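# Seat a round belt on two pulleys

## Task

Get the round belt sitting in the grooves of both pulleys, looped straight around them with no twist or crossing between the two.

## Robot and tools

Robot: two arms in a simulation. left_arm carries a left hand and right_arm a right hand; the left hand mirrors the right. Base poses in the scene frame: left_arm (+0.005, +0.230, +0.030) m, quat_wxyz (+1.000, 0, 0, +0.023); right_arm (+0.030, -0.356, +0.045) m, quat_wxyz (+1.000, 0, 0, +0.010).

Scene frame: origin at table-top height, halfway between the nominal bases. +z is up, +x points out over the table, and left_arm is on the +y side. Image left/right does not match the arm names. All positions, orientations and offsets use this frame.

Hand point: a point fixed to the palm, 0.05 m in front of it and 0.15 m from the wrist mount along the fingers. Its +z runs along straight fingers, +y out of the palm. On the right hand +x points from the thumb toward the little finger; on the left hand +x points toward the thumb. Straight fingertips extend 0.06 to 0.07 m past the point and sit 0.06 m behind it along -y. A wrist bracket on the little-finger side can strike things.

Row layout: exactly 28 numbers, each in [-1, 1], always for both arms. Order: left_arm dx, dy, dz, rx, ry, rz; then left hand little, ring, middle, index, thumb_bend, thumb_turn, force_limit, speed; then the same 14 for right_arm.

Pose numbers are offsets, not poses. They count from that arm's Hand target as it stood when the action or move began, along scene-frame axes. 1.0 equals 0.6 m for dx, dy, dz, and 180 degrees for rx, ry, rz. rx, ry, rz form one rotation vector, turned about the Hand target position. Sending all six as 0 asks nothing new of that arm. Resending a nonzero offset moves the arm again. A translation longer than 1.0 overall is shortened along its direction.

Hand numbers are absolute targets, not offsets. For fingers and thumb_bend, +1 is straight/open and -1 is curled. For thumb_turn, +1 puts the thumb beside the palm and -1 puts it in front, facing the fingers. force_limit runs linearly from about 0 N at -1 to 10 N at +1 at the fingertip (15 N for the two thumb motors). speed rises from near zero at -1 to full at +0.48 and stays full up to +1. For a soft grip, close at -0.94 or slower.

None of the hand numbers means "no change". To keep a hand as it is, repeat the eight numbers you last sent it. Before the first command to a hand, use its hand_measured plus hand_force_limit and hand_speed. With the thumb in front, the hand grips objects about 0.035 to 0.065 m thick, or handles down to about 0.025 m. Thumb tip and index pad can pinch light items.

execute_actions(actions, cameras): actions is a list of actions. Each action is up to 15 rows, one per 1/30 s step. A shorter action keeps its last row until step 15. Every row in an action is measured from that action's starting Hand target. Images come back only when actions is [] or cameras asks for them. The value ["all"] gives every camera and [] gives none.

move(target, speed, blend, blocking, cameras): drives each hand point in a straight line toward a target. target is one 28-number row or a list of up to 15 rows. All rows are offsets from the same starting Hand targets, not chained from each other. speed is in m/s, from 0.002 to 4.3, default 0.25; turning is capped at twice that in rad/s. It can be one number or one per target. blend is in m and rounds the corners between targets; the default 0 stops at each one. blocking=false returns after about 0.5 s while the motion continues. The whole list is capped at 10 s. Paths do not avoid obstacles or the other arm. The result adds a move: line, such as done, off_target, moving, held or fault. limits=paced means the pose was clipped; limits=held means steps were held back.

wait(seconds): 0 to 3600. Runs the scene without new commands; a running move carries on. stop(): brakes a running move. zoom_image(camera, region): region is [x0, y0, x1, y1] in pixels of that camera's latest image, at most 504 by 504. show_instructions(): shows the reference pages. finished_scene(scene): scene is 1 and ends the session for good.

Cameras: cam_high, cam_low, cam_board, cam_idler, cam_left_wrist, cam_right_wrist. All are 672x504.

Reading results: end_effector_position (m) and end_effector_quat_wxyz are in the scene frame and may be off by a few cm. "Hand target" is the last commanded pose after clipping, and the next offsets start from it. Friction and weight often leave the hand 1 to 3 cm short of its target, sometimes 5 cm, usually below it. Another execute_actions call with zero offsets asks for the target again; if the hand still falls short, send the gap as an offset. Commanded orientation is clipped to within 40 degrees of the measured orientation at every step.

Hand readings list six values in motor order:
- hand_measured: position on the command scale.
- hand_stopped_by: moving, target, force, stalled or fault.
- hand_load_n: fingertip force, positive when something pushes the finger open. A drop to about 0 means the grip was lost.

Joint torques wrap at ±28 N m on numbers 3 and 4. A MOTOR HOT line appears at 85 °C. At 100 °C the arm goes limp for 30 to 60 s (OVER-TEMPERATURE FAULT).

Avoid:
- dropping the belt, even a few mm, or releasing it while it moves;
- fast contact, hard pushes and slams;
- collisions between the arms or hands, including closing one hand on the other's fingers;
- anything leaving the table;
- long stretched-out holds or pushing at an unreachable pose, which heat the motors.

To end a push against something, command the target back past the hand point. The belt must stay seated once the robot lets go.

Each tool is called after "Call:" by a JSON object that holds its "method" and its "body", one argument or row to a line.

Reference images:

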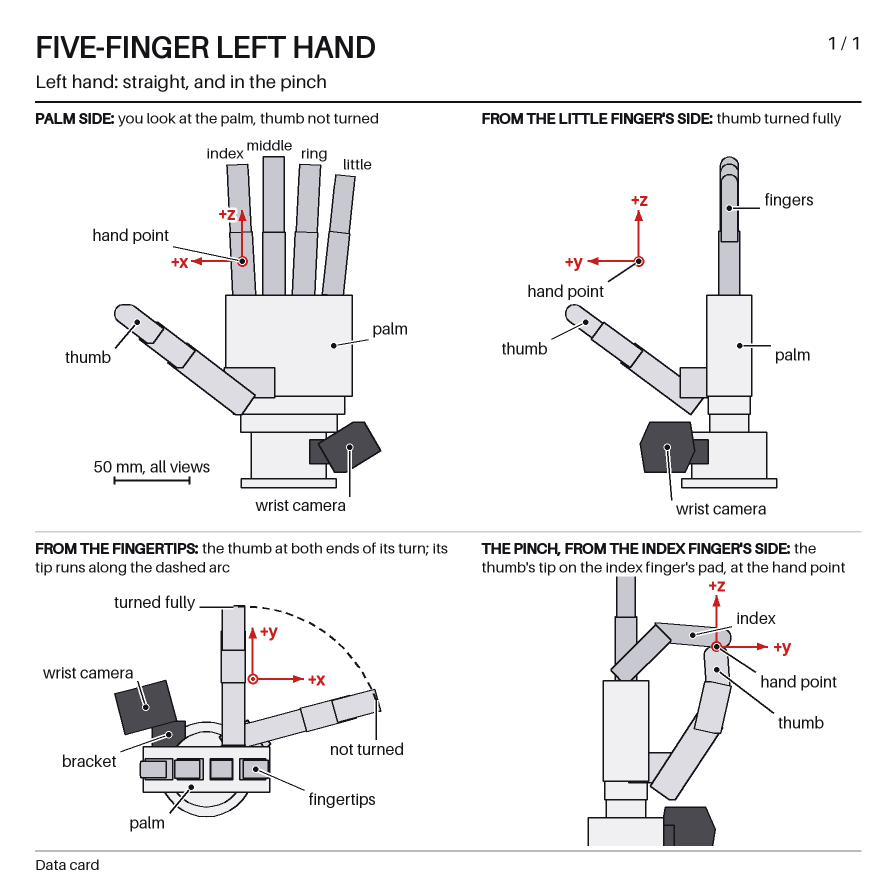

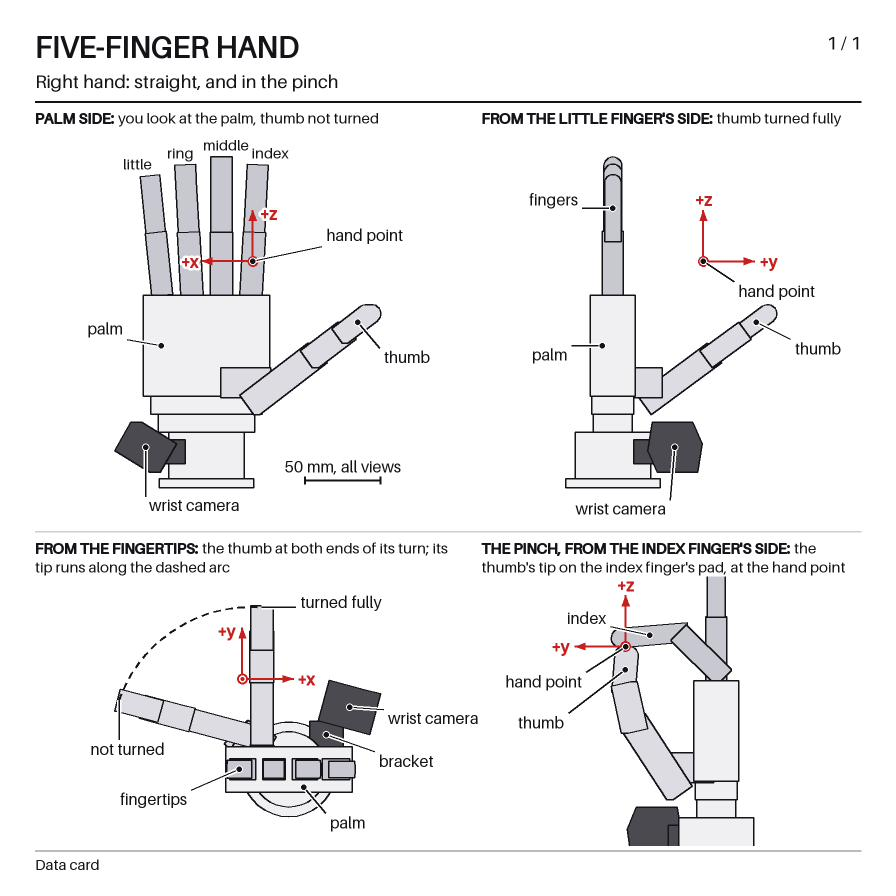

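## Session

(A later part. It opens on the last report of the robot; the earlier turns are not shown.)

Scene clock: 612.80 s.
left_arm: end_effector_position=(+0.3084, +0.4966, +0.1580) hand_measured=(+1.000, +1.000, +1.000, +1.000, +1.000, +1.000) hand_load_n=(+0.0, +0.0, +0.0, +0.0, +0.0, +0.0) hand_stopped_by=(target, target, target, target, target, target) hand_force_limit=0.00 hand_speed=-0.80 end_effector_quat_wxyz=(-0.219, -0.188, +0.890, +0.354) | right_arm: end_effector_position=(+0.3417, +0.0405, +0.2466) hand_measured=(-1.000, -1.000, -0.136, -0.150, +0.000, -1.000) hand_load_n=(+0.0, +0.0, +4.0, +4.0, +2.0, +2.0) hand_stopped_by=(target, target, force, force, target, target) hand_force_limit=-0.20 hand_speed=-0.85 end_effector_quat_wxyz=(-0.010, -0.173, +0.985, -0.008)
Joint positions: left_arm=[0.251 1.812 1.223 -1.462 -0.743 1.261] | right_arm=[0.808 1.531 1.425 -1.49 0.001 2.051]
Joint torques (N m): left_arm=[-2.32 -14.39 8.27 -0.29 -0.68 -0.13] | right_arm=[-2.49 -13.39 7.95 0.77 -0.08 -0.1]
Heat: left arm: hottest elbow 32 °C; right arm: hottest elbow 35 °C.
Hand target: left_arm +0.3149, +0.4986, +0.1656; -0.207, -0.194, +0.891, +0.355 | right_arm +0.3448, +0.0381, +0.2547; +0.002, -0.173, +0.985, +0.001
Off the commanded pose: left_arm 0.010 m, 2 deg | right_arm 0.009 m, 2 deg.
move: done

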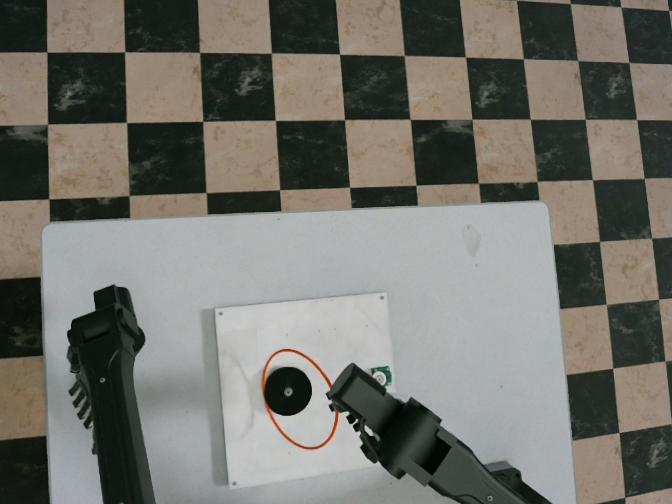

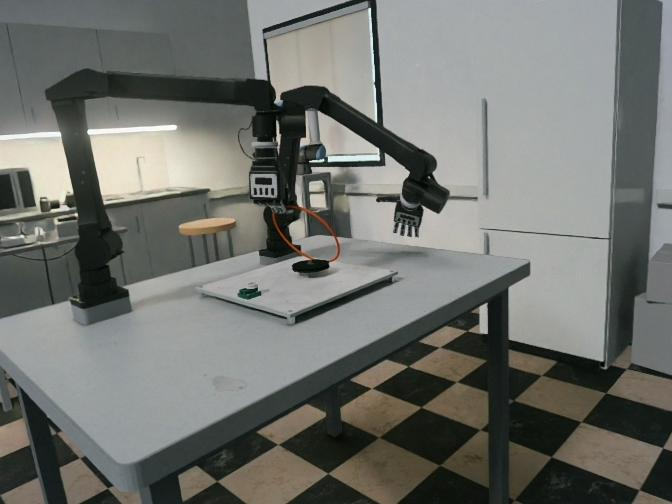

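Call:
{"method": "move", "body": {
  "target": [0,0,0,0,0,0,1,1,1,1,1,1,0,-0.8,-0.003,-0.04,-0.035,0,0,0,-1,-1,-0.4,-0.4,0.0,-1,-0.2,-0.85],
  "speed": 0.04,
  "cameras": ["cam_high","cam_low"]
}}

Call:
{"method": "zoom_image", "body": {
  "camera": "cam_low",
  "region": [285, 240, 345, 285]
}}

Call:
{"method": "zoom_image", "body": {
  "camera": "cam_high",
  "region": [220, 310, 370, 460]
}}

Scene clock: 617.47 s.
left_arm: end_effector_position=(+0.3084, +0.4966, +0.1580) hand_measured=(+1.000, +1.000, +1.000, +1.000, +1.000, +1.000) hand_load_n=(+0.0, +0.0, +0.0, +0.0, +0.0, +0.0) hand_stopped_by=(target, target, target, target, target, target) hand_force_limit=0.00 hand_speed=-0.80 end_effector_quat_wxyz=(-0.219, -0.188, +0.890, +0.354) | right_arm: end_effector_position=(+0.3401, +0.0162, +0.2258) hand_measured=(-1.000, -1.000, -0.136, -0.150, +0.000, -1.000) hand_load_n=(+0.0, +0.0, +4.0, +4.0, +1.5, +2.0) hand_stopped_by=(target, target, force, force, target, target) hand_force_limit=-0.20 hand_speed=-0.85 end_effector_quat_wxyz=(-0.010, -0.173, +0.985, -0.008)
Joint positions: left_arm=[0.251 1.812 1.223 -1.462 -0.743 1.261] | right_arm=[0.772 1.49 1.324 -1.43 0.001 2.016]
Joint torques (N m): left_arm=[-2.32 -14.39 8.27 -0.29 -0.68 -0.13] | right_arm=[-1.61 -12.34 7.87 0.79 -0.08 -0.05]
Heat: left arm: hottest elbow 32 °C; right arm: hottest elbow 35 °C.
Hand target: left_arm +0.3149, +0.4986, +0.1656; -0.207, -0.194, +0.891, +0.355 | right_arm +0.3432, +0.0140, +0.2337; +0.002, -0.173, +0.985, +0.001
Off the commanded pose: left_arm 0.010 m, 2 deg | right_arm 0.009 m, 2 deg.
move: done

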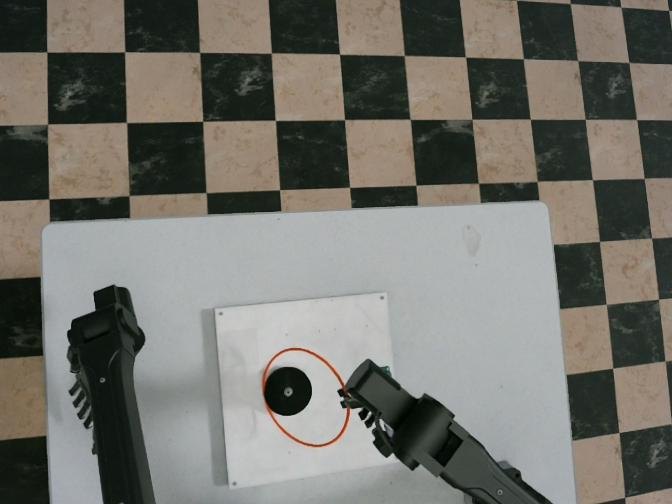

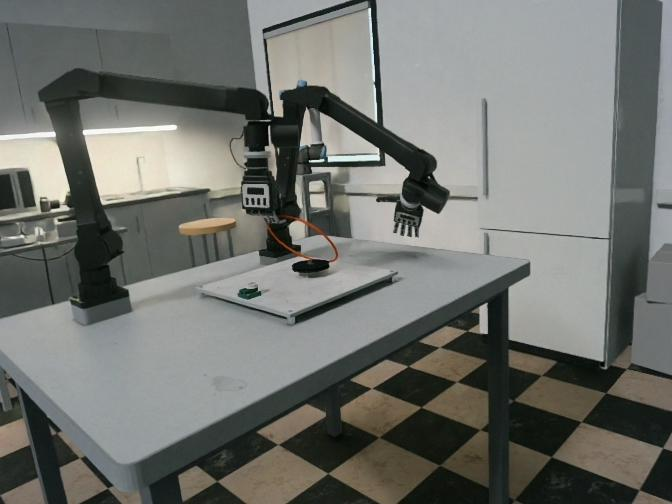

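Scaled by 8.400 from the camera's image (finer frame: 960x720).

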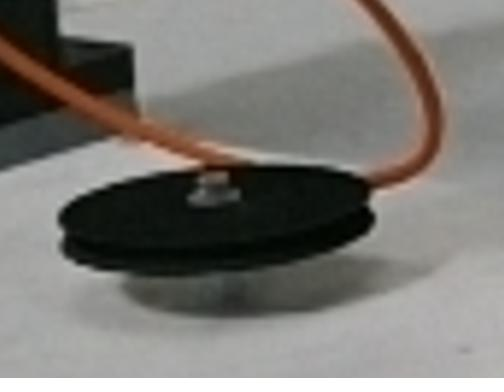

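Scaled by 3.360 from the camera's image (finer frame: 960x720).

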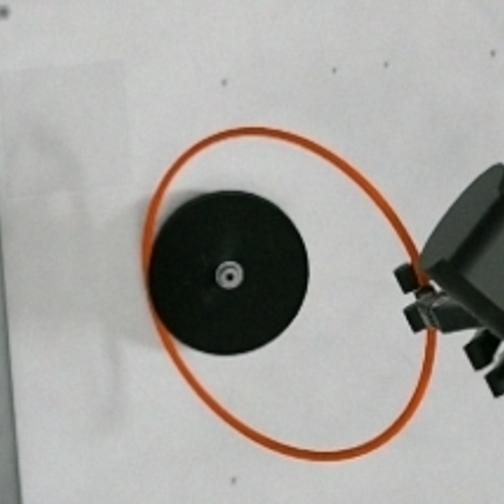

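Call:
{"method": "move", "body": {
  "target": [0,0,0,0,0,0,1,1,1,1,1,1,0,-0.8,-0.003,-0.035,-0.042,0,0,0,-1,-1,-0.4,-0.4,0.0,-1,-0.2,-0.85],
  "speed": 0.04,
  "cameras": ["cam_high","cam_low"]
}}

Call:
{"method": "zoom_image", "body": {
  "camera": "cam_low",
  "region": [285, 240, 345, 285]
}}

Call:
{"method": "zoom_image", "body": {
  "camera": "cam_high",
  "region": [220, 310, 370, 460]
}}

Scene clock: 624.93 s.
left_arm: end_effector_position=(+0.3084, +0.4966, +0.1580) hand_measured=(+1.000, +1.000, +1.000, +1.000, +1.000, +1.000) hand_load_n=(+0.0, +0.0, +0.0, +0.0, +0.0, +0.0) hand_stopped_by=(target, target, target, target, target, target) hand_force_limit=0.00 hand_speed=-0.80 end_effector_quat_wxyz=(-0.219, -0.188, +0.890, +0.354) | right_arm: end_effector_position=(+0.3380, -0.0049, +0.2012) hand_measured=(-1.000, -1.000, -0.136, -0.150, +0.000, -1.000) hand_load_n=(+0.0, -0.5, +4.0, +4.0, +1.0, +2.0) hand_stopped_by=(target, target, force, force, target, target) hand_force_limit=-0.20 hand_speed=-0.85 end_effector_quat_wxyz=(-0.010, -0.173, +0.985, -0.007)
Joint positions: left_arm=[0.251 1.812 1.223 -1.462 -0.743 1.261] | right_arm=[0.74 1.461 1.227 -1.361 0.001 1.983]
Joint torques (N m): left_arm=[-2.26 -14.39 8.27 -0.29 -0.68 -0.13] | right_arm=[-1.67 -11.52 7.76 0.64 -0.09 -0.02]
Heat: left arm: hottest elbow 32 °C; right arm: hottest elbow 35 °C.
Hand target: left_arm +0.3149, +0.4986, +0.1656; -0.207, -0.194, +0.891, +0.355 | right_arm +0.3412, -0.0070, +0.2084; +0.002, -0.173, +0.985, +0.001
Off the commanded pose: left_arm 0.010 m, 2 deg | right_arm 0.008 m, 2 deg.
move: done

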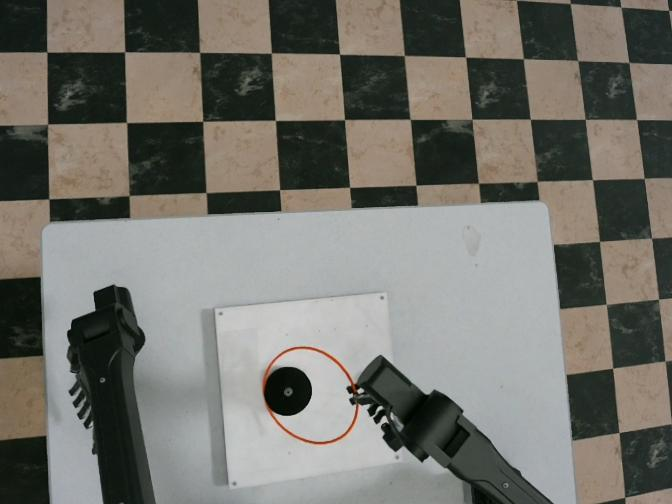

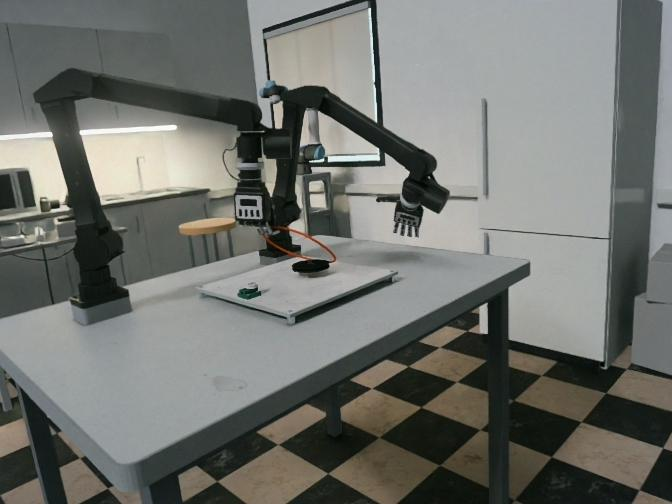

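Scaled by 8.400 from the camera's image (finer frame: 960x720).

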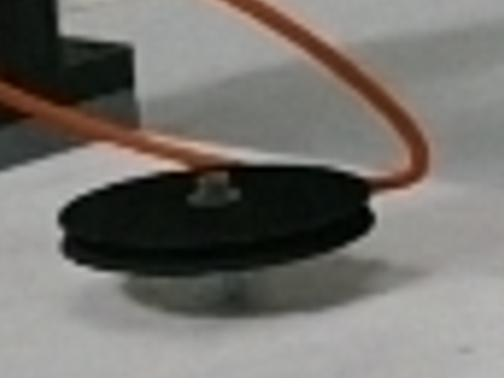

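Scaled by 3.360 from the camera's image (finer frame: 960x720).

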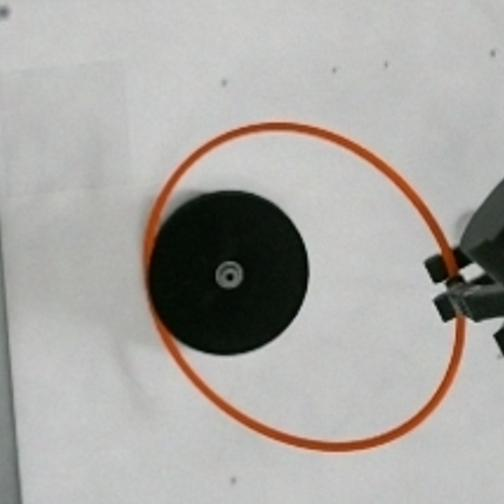

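Call:
{"method": "move", "body": {
  "target": [0,0,0,0,0,0,1,1,1,1,1,1,0,-0.8,0.003,-0.028,-0.05,0,0,0,-1,-1,-0.4,-0.4,0.0,-1,-0.2,-0.85],
  "speed": 0.04,
  "cameras": ["cam_high","cam_low"]
}}

Call:
{"method": "zoom_image", "body": {
  "camera": "cam_low",
  "region": [285, 240, 345, 285]
}}

Call:
{"method": "zoom_image", "body": {
  "camera": "cam_high",
  "region": [220, 310, 420, 460]
}}

Scene clock: 631.80 s.
left_arm: end_effector_position=(+0.3084, +0.4966, +0.1580) hand_measured=(+1.000, +1.000, +1.000, +1.000, +1.000, +1.000) hand_load_n=(+0.0, +0.0, +0.0, +0.0, +0.0, +0.0) hand_stopped_by=(target, target, target, target, target, target) hand_force_limit=0.00 hand_speed=-0.80 end_effector_quat_wxyz=(-0.219, -0.188, +0.890, +0.354) | right_arm: end_effector_position=(+0.3397, -0.0219, +0.1719) hand_measured=(-1.000, -1.000, -0.136, -0.150, +0.000, -1.000) hand_load_n=(+0.0, +0.0, +4.0, +4.0, +0.5, +2.0) hand_stopped_by=(target, target, force, force, target, target) hand_force_limit=-0.20 hand_speed=-0.85 end_effector_quat_wxyz=(-0.010, -0.173, +0.985, -0.006)
Joint positions: left_arm=[0.251 1.812 1.223 -1.462 -0.743 1.261] | right_arm=[0.706 1.455 1.141 -1.279 0.001 1.95]
Joint torques (N m): left_arm=[-2.32 -14.39 8.25 -0.29 -0.68 -0.13] | right_arm=[-1.61 -11.58 7.54 0.79 -0.09 -0.12]
Heat: left arm: hottest elbow 32 °C; right arm: hottest elbow 34 °C.
Hand target: left_arm +0.3149, +0.4986, +0.1656; -0.207, -0.194, +0.891, +0.355 | right_arm +0.3431, -0.0237, +0.1787; +0.002, -0.173, +0.985, +0.001
Off the commanded pose: left_arm 0.010 m, 2 deg | right_arm 0.008 m, 2 deg.
move: done

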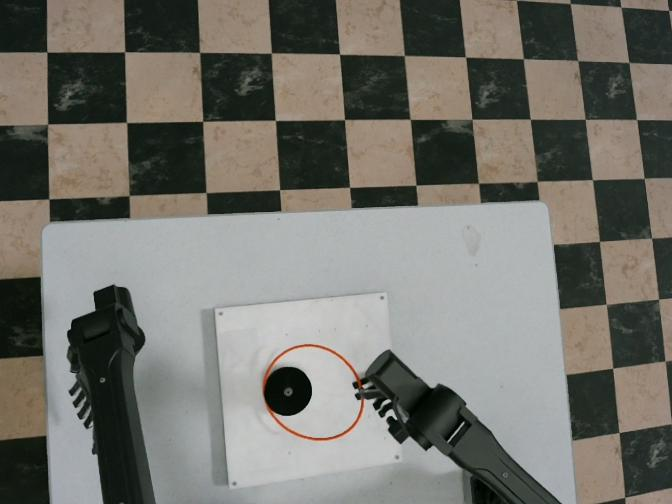

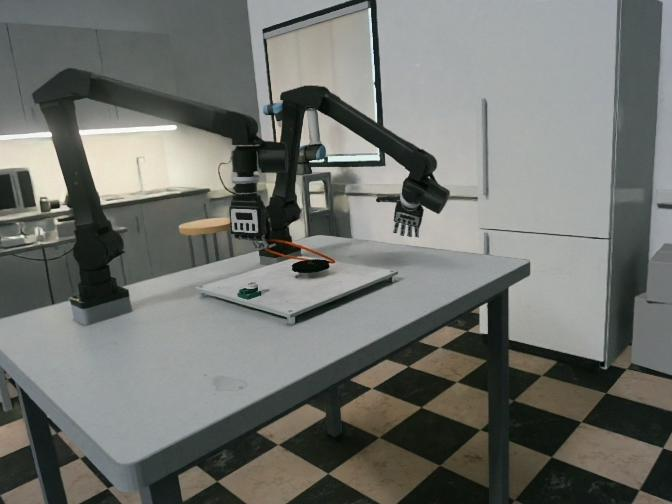

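Scaled by 8.400 from the camera's image (finer frame: 960x720).

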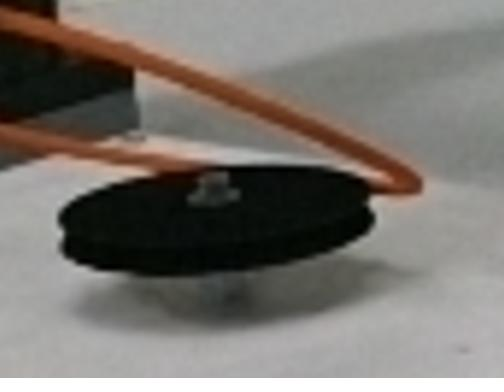

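Scaled by 2.520 from the camera's image (finer frame: 960x720).

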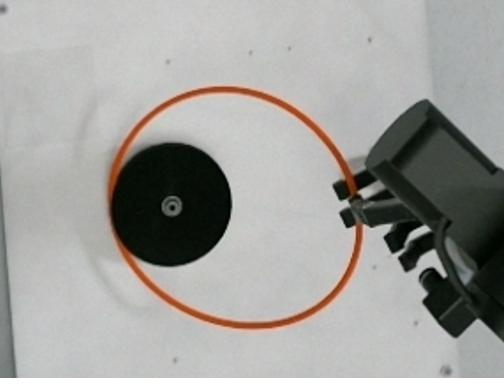

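Call:
{"method": "move", "body": {
  "target": [0,0,0,0,0,0,1,1,1,1,1,1,0,-0.8,0.005,-0.025,-0.06,0,0,0,-1,-1,-0.4,-0.4,0.0,-1,-0.2,-0.85],
  "speed": 0.04,
  "cameras": ["cam_high","cam_low","cam_board"]
}}

Call:
{"method": "zoom_image", "body": {
  "camera": "cam_low",
  "region": [225, 220, 345, 310]
}}

Call:
{"method": "zoom_image", "body": {
  "camera": "cam_high",
  "region": [220, 310, 420, 460]
}}

Scene clock: 640.53 s.
left_arm: end_effector_position=(+0.3084, +0.4966, +0.1580) hand_measured=(+1.000, +1.000, +1.000, +1.000, +1.000, +1.000) hand_load_n=(+0.0, +0.0, +0.0, +0.0, +0.0, +0.0) hand_stopped_by=(target, target, target, target, target, target) hand_force_limit=0.00 hand_speed=-0.80 end_effector_quat_wxyz=(-0.219, -0.188, +0.890, +0.354) | right_arm: end_effector_position=(+0.3428, -0.0367, +0.1424) hand_measured=(-1.000, -1.000, -0.136, -0.150, +0.000, -1.000) hand_load_n=(+0.0, +0.0, +4.0, +4.0, +0.0, +1.5) hand_stopped_by=(target, target, force, force, target, target) hand_force_limit=-0.20 hand_speed=-0.85 end_effector_quat_wxyz=(-0.003, -0.173, +0.985, -0.002)
Joint positions: left_arm=[0.251 1.812 1.223 -1.462 -0.743 1.261] | right_arm=[0.673 1.455 1.056 -1.18 0.001 1.916]
Joint torques (N m): left_arm=[-2.32 -14.33 8.27 -0.29 -0.68 -0.13] | right_arm=[-2.14 -9.35 7.25 0.87 -0.1 -0.06]
Heat: left arm: hottest elbow 32 °C; right arm: hottest elbow 35 °C.
Hand target: left_arm +0.3149, +0.4986, +0.1656; -0.207, -0.194, +0.891, +0.355 | right_arm +0.3460, -0.0388, +0.1425; +0.002, -0.173, +0.985, +0.001
Off the commanded pose: left_arm 0.010 m, 2 deg | right_arm 0.004 m, 1 deg.
move: done

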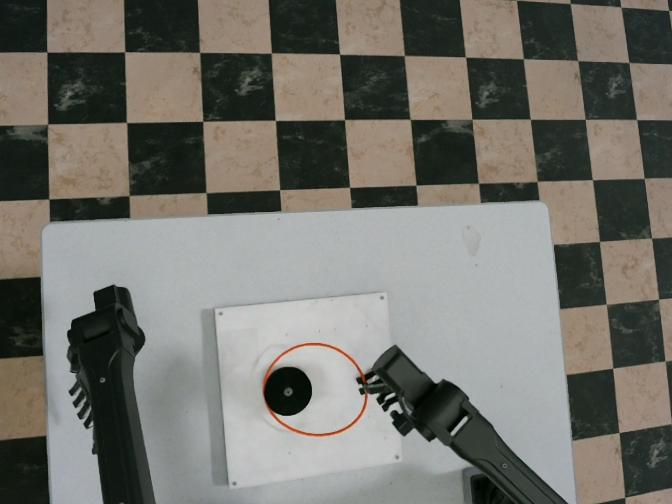

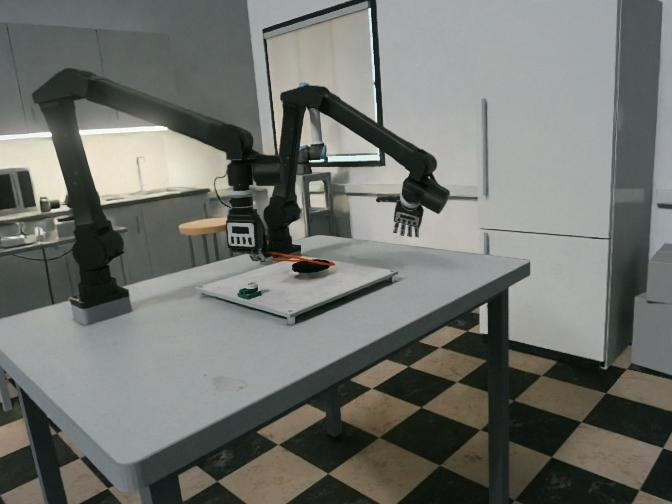

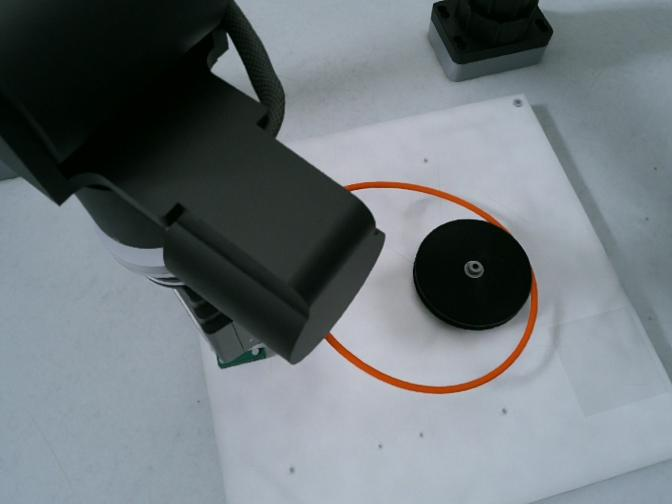

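Scaled by 4.200 from the camera's image (finer frame: 960x720).

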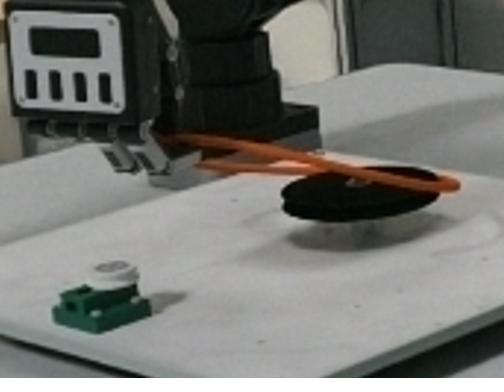

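Scaled by 2.520 from the camera's image (finer frame: 960x720).

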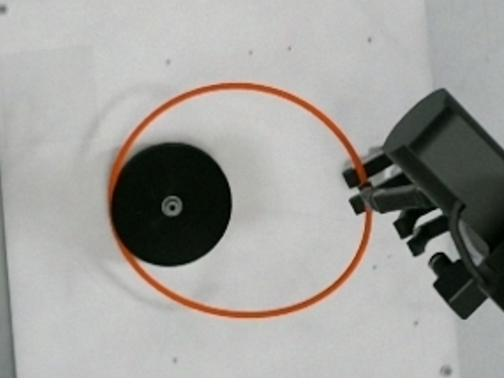

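Call:
{"method": "zoom_image", "body": {
  "camera": "cam_low",
  "region": [285, 240, 345, 285]
}}

Scaled by 8.400 from the camera's image (finer frame: 960x720).

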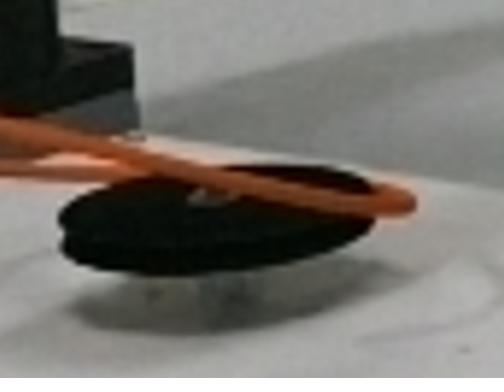

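Call:
{"method": "move", "body": {
  "target": [0,0,0,0,0,0,1,1,1,1,1,1,0,-0.8,0.008,-0.045,0,0,0,-0.022,-1,-1,-0.4,-0.4,0.0,-1,-0.2,-0.85],
  "speed": 0.04,
  "cameras": ["cam_high","cam_low","cam_right_wrist"]
}}

Call:
{"method": "zoom_image", "body": {
  "camera": "cam_low",
  "region": [225, 220, 345, 310]
}}

Call:
{"method": "zoom_image", "body": {
  "camera": "cam_high",
  "region": [220, 310, 420, 460]
}}

Scene clock: 653.07 s.
left_arm: end_effector_position=(+0.3084, +0.4966, +0.1580) hand_measured=(+1.000, +1.000, +1.000, +1.000, +1.000, +1.000) hand_load_n=(+0.0, +0.0, +0.0, +0.0, +0.0, +0.0) hand_stopped_by=(target, target, target, target, target, target) hand_force_limit=0.00 hand_speed=-0.80 end_effector_quat_wxyz=(-0.219, -0.188, +0.890, +0.354) | right_arm: end_effector_position=(+0.3470, -0.0630, +0.1375) hand_measured=(-1.000, -1.000, -0.136, -0.150, +0.000, -1.000) hand_load_n=(+0.0, +0.5, +4.5, +4.5, +0.0, +1.0) hand_stopped_by=(target, target, force, force, target, target) hand_force_limit=-0.20 hand_speed=-0.85 end_effector_quat_wxyz=(-0.008, -0.147, +0.989, -0.005)
Joint positions: left_arm=[0.251 1.812 1.223 -1.462 -0.743 1.261] | right_arm=[0.62 1.428 1.015 -1.177 0.001 1.915]
Joint torques (N m): left_arm=[-2.37 -14.39 8.27 -0.31 -0.68 -0.13] | right_arm=[-1.9 -10.4 7.19 0.61 -0.12 0.05]
Heat: left arm: hottest elbow 32 °C; right arm: hottest elbow 34 °C.
Hand target: left_arm +0.3149, +0.4986, +0.1656; -0.207, -0.194, +0.891, +0.355 | right_arm +0.3509, -0.0658, +0.1425; +0.002, -0.139, +0.990, +0.000
Off the commanded pose: left_arm 0.010 m, 2 deg | right_arm 0.007 m, 2 deg.
move: done

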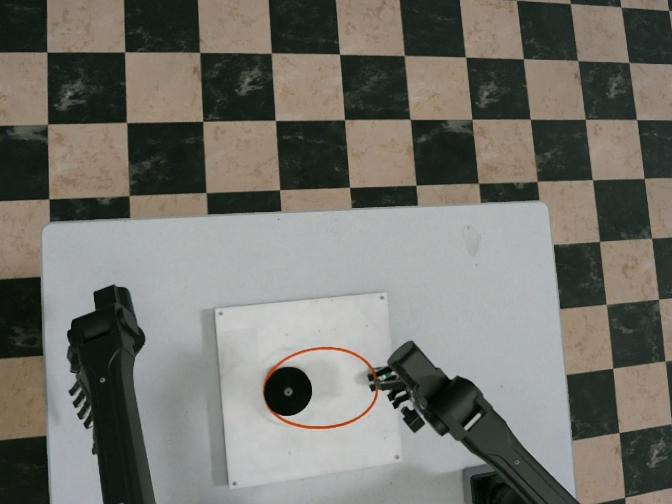

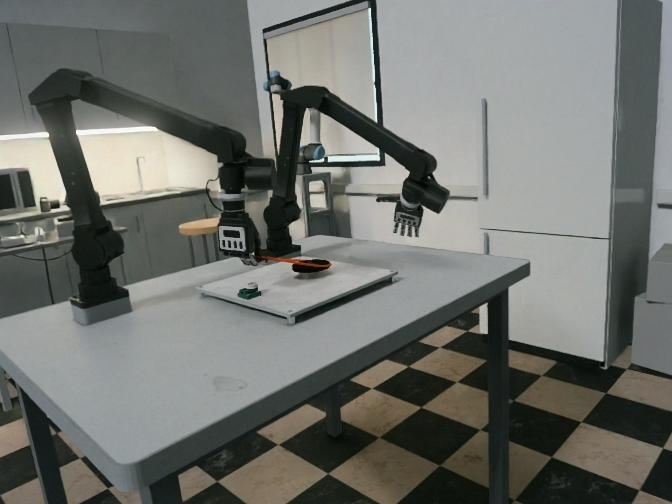

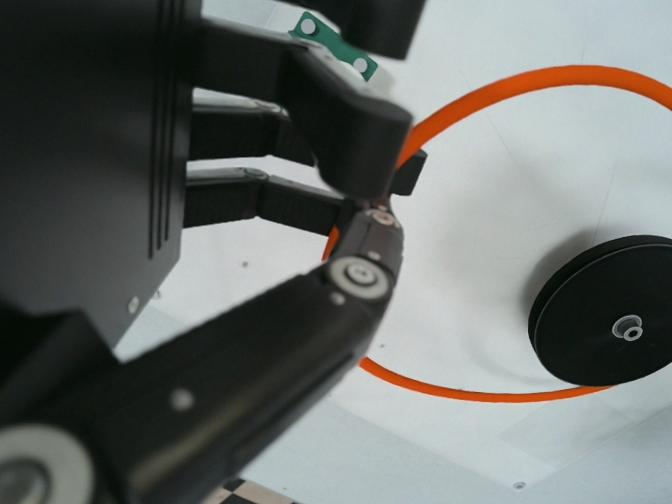

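Scaled by 4.200 from the camera's image (finer frame: 960x720).

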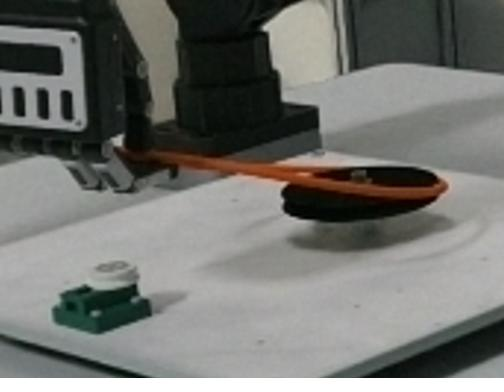

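Scaled by 2.520 from the camera's image (finer frame: 960x720).

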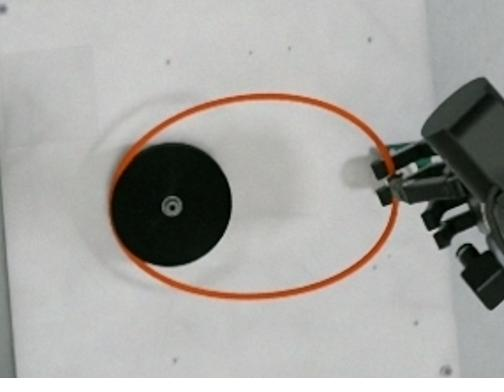

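Call:
{"method": "move", "body": {
  "target": [0,0,0,0,0,0,1,1,1,1,1,1,0,-0.8,0.01,-0.045,0,0,0,-0.02,-1,-1,-0.4,-0.4,0.0,-1,-0.2,-0.85],
  "speed": 0.04,
  "cameras": ["cam_high","cam_low","cam_right_wrist","cam_idler"]
}}

Call:
{"method": "zoom_image", "body": {
  "camera": "cam_low",
  "region": [225, 220, 345, 310]
}}

Call:
{"method": "zoom_image", "body": {
  "camera": "cam_high",
  "region": [220, 310, 420, 460]
}}

Scene clock: 658.90 s.
left_arm: end_effector_position=(+0.3084, +0.4966, +0.1580) hand_measured=(+1.000, +1.000, +1.000, +1.000, +1.000, +1.000) hand_load_n=(+0.0, +0.0, +0.0, +0.0, +0.0, +0.0) hand_stopped_by=(target, target, target, target, target, target) hand_force_limit=0.00 hand_speed=-0.80 end_effector_quat_wxyz=(-0.219, -0.188, +0.890, +0.354) | right_arm: end_effector_position=(+0.3522, -0.0865, +0.1378) hand_measured=(-1.000, -1.000, -0.136, -0.150, +0.000, -1.000) hand_load_n=(+0.0, +0.0, +4.5, +5.0, +0.0, +1.0) hand_stopped_by=(target, target, force, force, target, target) hand_force_limit=-0.20 hand_speed=-0.85 end_effector_quat_wxyz=(-0.008, -0.119, +0.993, -0.002)
Joint positions: left_arm=[0.251 1.812 1.223 -1.462 -0.743 1.261] | right_arm=[0.565 1.396 0.982 -1.173 -0.004 1.917]
Joint torques (N m): left_arm=[-2.32 -14.39 8.27 -0.29 -0.68 -0.13] | right_arm=[-2.37 -9.82 6.99 0.55 0.06 0.07]
Heat: left arm: hottest elbow 32 °C; right arm: hottest elbow 34 °C.
Hand target: left_arm +0.3149, +0.4986, +0.1656; -0.207, -0.194, +0.891, +0.355 | right_arm +0.3569, -0.0928, +0.1425; +0.002, -0.108, +0.994, +0.000
Off the commanded pose: left_arm 0.010 m, 2 deg | right_arm 0.009 m, 2 deg.
move: done
Images, in order (width x height): cam_high 672x504, cam_low 672x504, cam_idler 672x504, cam_right_wrist 672x504.

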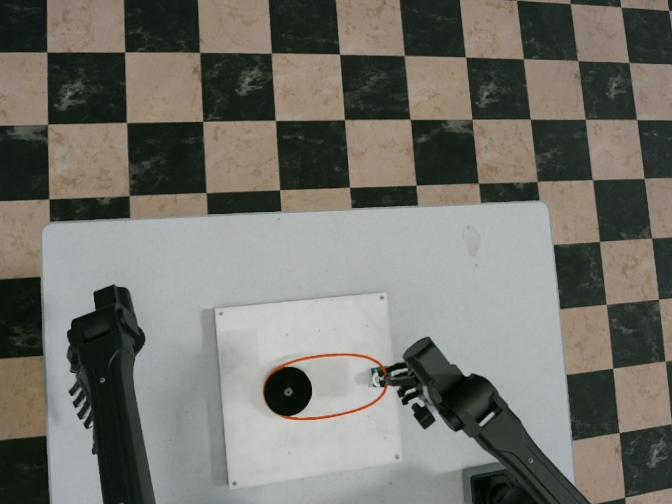

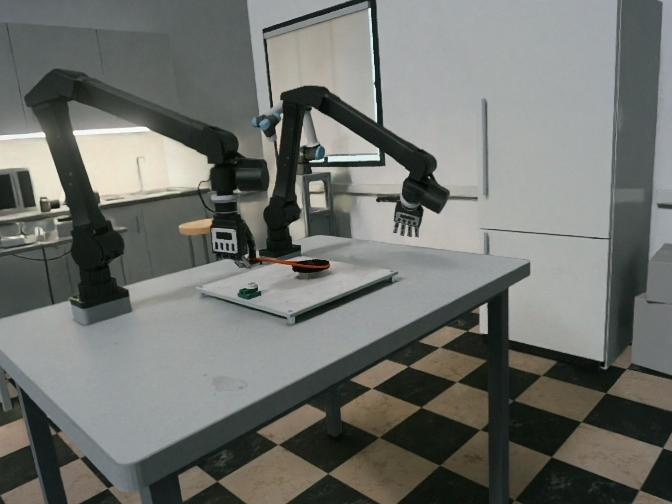

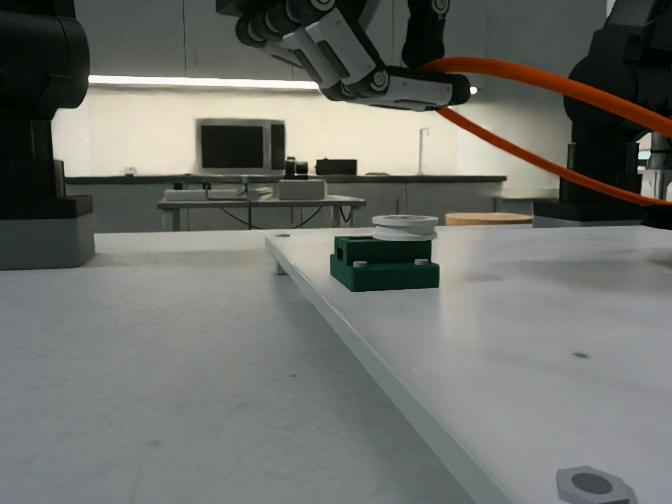

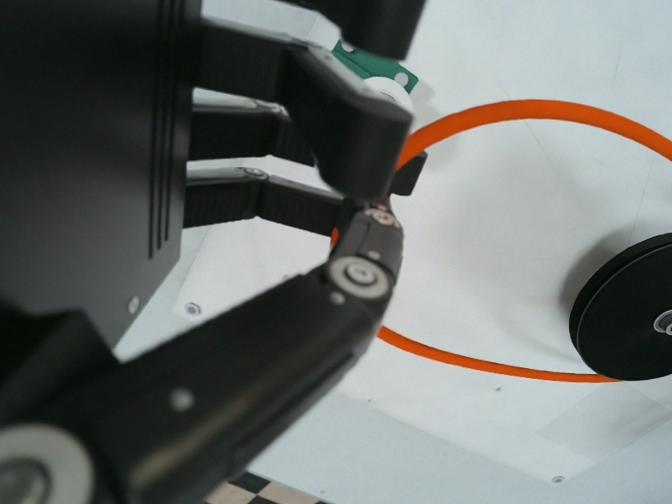

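Scaled by 4.200 from the camera's image (finer frame: 960x720).

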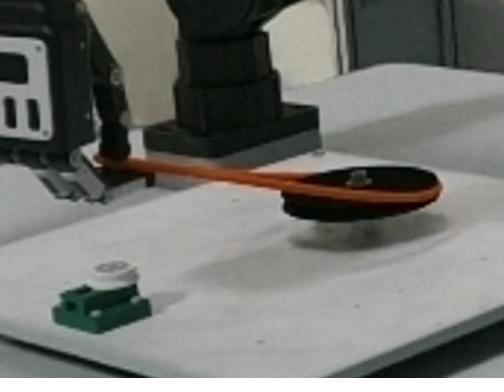

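Scaled by 2.520 from the camera's image (finer frame: 960x720).

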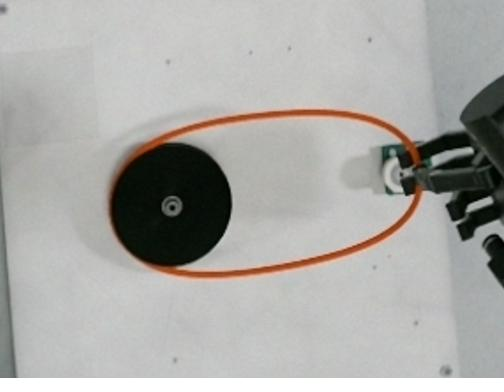

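Call:
{"method": "move", "body": {
  "target": [0,0,0,0,0,0,1,1,1,1,1,1,0,-0.8,0.003,-0.038,0,0,0,-0.01,-1,-1,-0.4,-0.4,0.0,-1,-0.2,-0.85],
  "speed": 0.03,
  "cameras": ["cam_high","cam_low","cam_right_wrist","cam_idler"]
}}

Call:
{"method": "zoom_image", "body": {
  "camera": "cam_high",
  "region": [260, 340, 410, 440]
}}

Scene clock: 663.93 s.
left_arm: end_effector_position=(+0.3084, +0.4966, +0.1580) hand_measured=(+1.000, +1.000, +1.000, +1.000, +1.000, +1.000) hand_load_n=(+0.0, +0.0, +0.0, +0.0, -0.5, +0.0) hand_stopped_by=(target, target, target, target, target, target) hand_force_limit=0.00 hand_speed=-0.80 end_effector_quat_wxyz=(-0.219, -0.188, +0.890, +0.354) | right_arm: end_effector_position=(+0.3522, -0.0994, +0.1381) hand_measured=(-1.000, -1.000, -0.136, -0.150, +0.000, -1.000) hand_load_n=(+0.0, +0.0, +5.0, +4.5, +0.0, +0.5) hand_stopped_by=(target, target, force, force, target, target) hand_force_limit=-0.20 hand_speed=-0.85 end_effector_quat_wxyz=(-0.008, -0.106, +0.994, +0.006)
Joint positions: left_arm=[0.251 1.812 1.223 -1.462 -0.743 1.261] | right_arm=[0.531 1.37 0.954 -1.164 -0.019 1.909]
Joint torques (N m): left_arm=[-2.26 -14.39 8.25 -0.29 -0.68 -0.13] | right_arm=[-4.07 -10.17 6.82 0.23 0.63 -0.01]
Heat: left arm: hottest elbow 32 °C; right arm: hottest elbow 34 °C.
Hand target: left_arm +0.3149, +0.4986, +0.1656; -0.207, -0.194, +0.891, +0.355 | right_arm +0.3588, -0.1156, +0.1426; +0.002, -0.092, +0.996, +0.000
Off the commanded pose: left_arm 0.010 m, 2 deg | right_arm 0.018 m, 2 deg.
move: off_target (right_arm)
Images, in order (width x height): cam_high 672x504, cam_low 672x504, cam_idler 672x504, cam_right_wrist 672x504.

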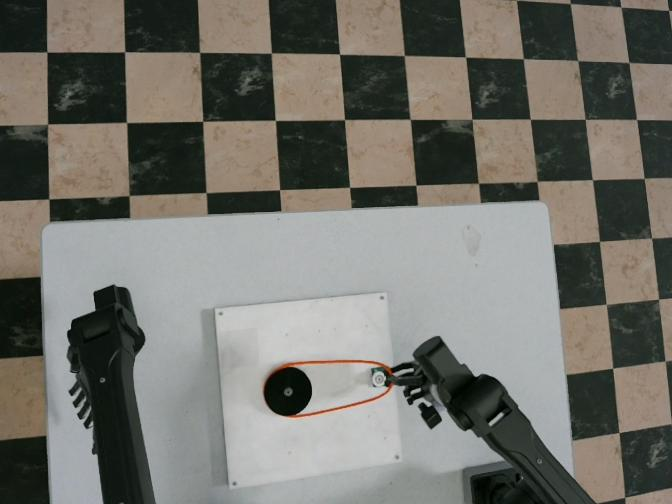

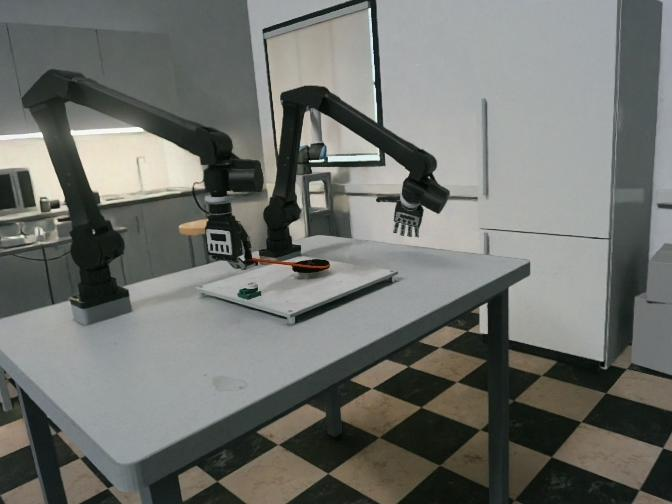

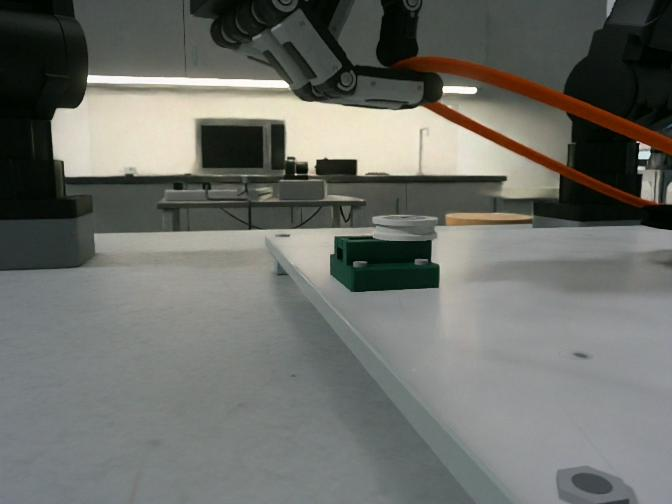

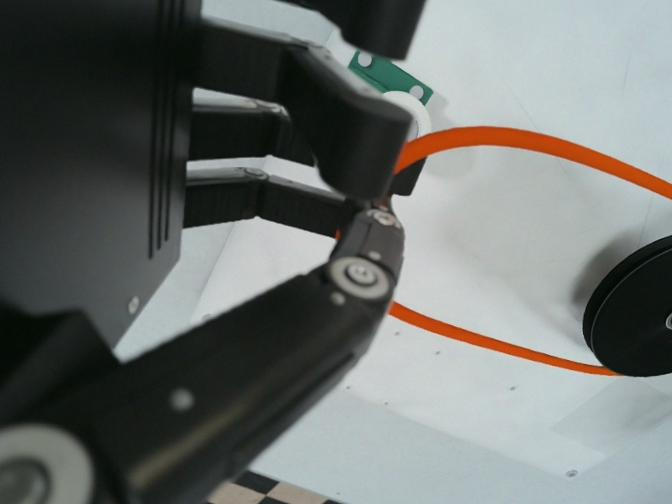

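Scaled by 3.360 from the camera's image (finer frame: 960x720).

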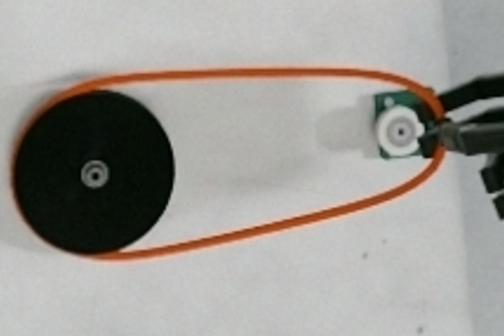

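Call:
{"method": "move", "body": {
  "target": [0,0,0,0,0,0,1,1,1,1,1,1,0,-0.8,0,0,0,0,0,0,-1,-1,-0.5,-0.5,0.0,-1,0.4,-0.9],
  "speed": 0.03,
  "cameras": ["cam_right_wrist","cam_idler"]
}}

Scene clock: 672.37 s.
left_arm: end_effector_position=(+0.3084, +0.4966, +0.1580) hand_measured=(+1.000, +1.000, +1.000, +1.000, +1.000, +1.000) hand_load_n=(+0.0, +0.0, +0.0, +0.0, +0.0, +0.0) hand_stopped_by=(target, target, target, target, target, target) hand_force_limit=0.00 hand_speed=-0.80 end_effector_quat_wxyz=(-0.219, -0.188, +0.890, +0.354) | right_arm: end_effector_position=(+0.3522, -0.0994, +0.1381) hand_measured=(-1.000, -1.000, -0.144, -0.166, +0.000, -1.000) hand_load_n=(+0.0, +0.0, +7.0, +8.0, +1.0, +0.5) hand_stopped_by=(target, target, force, force, target, target) hand_force_limit=0.40 hand_speed=-0.90 end_effector_quat_wxyz=(-0.008, -0.106, +0.994, +0.006)
Joint positions: left_arm=[0.251 1.812 1.223 -1.462 -0.743 1.261] | right_arm=[0.531 1.37 0.954 -1.164 -0.019 1.909]
Joint torques (N m): left_arm=[-2.26 -14.39 8.27 -0.29 -0.68 -0.13] | right_arm=[-4.01 -10.17 6.87 0.27 0.66 -0.02]
Heat: left arm: hottest elbow 32 °C; right arm: hottest elbow 34 °C.
Hand target: left_arm +0.3149, +0.4986, +0.1656; -0.207, -0.194, +0.891, +0.355 | right_arm +0.3588, -0.1156, +0.1426; +0.002, -0.092, +0.996, +0.000
Off the commanded pose: left_arm 0.010 m, 2 deg | right_arm 0.018 m, 2 deg.
move: done
Images, in order (width x height): cam_idler 672x504, cam_right_wrist 672x504.

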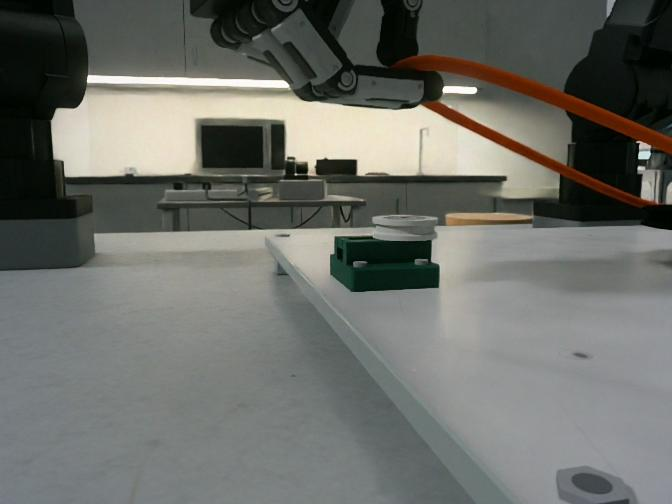

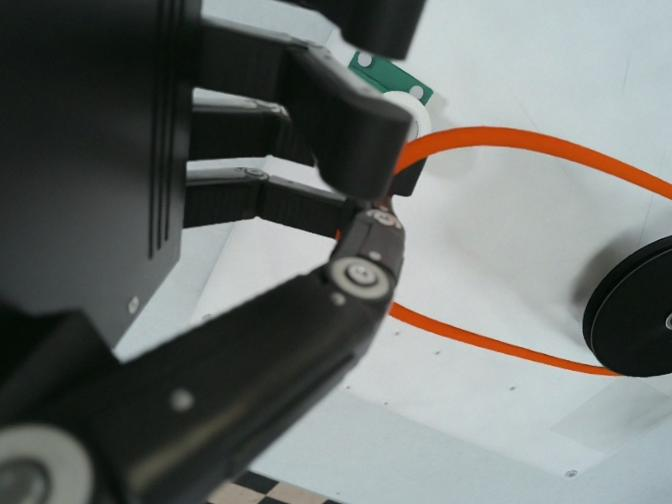

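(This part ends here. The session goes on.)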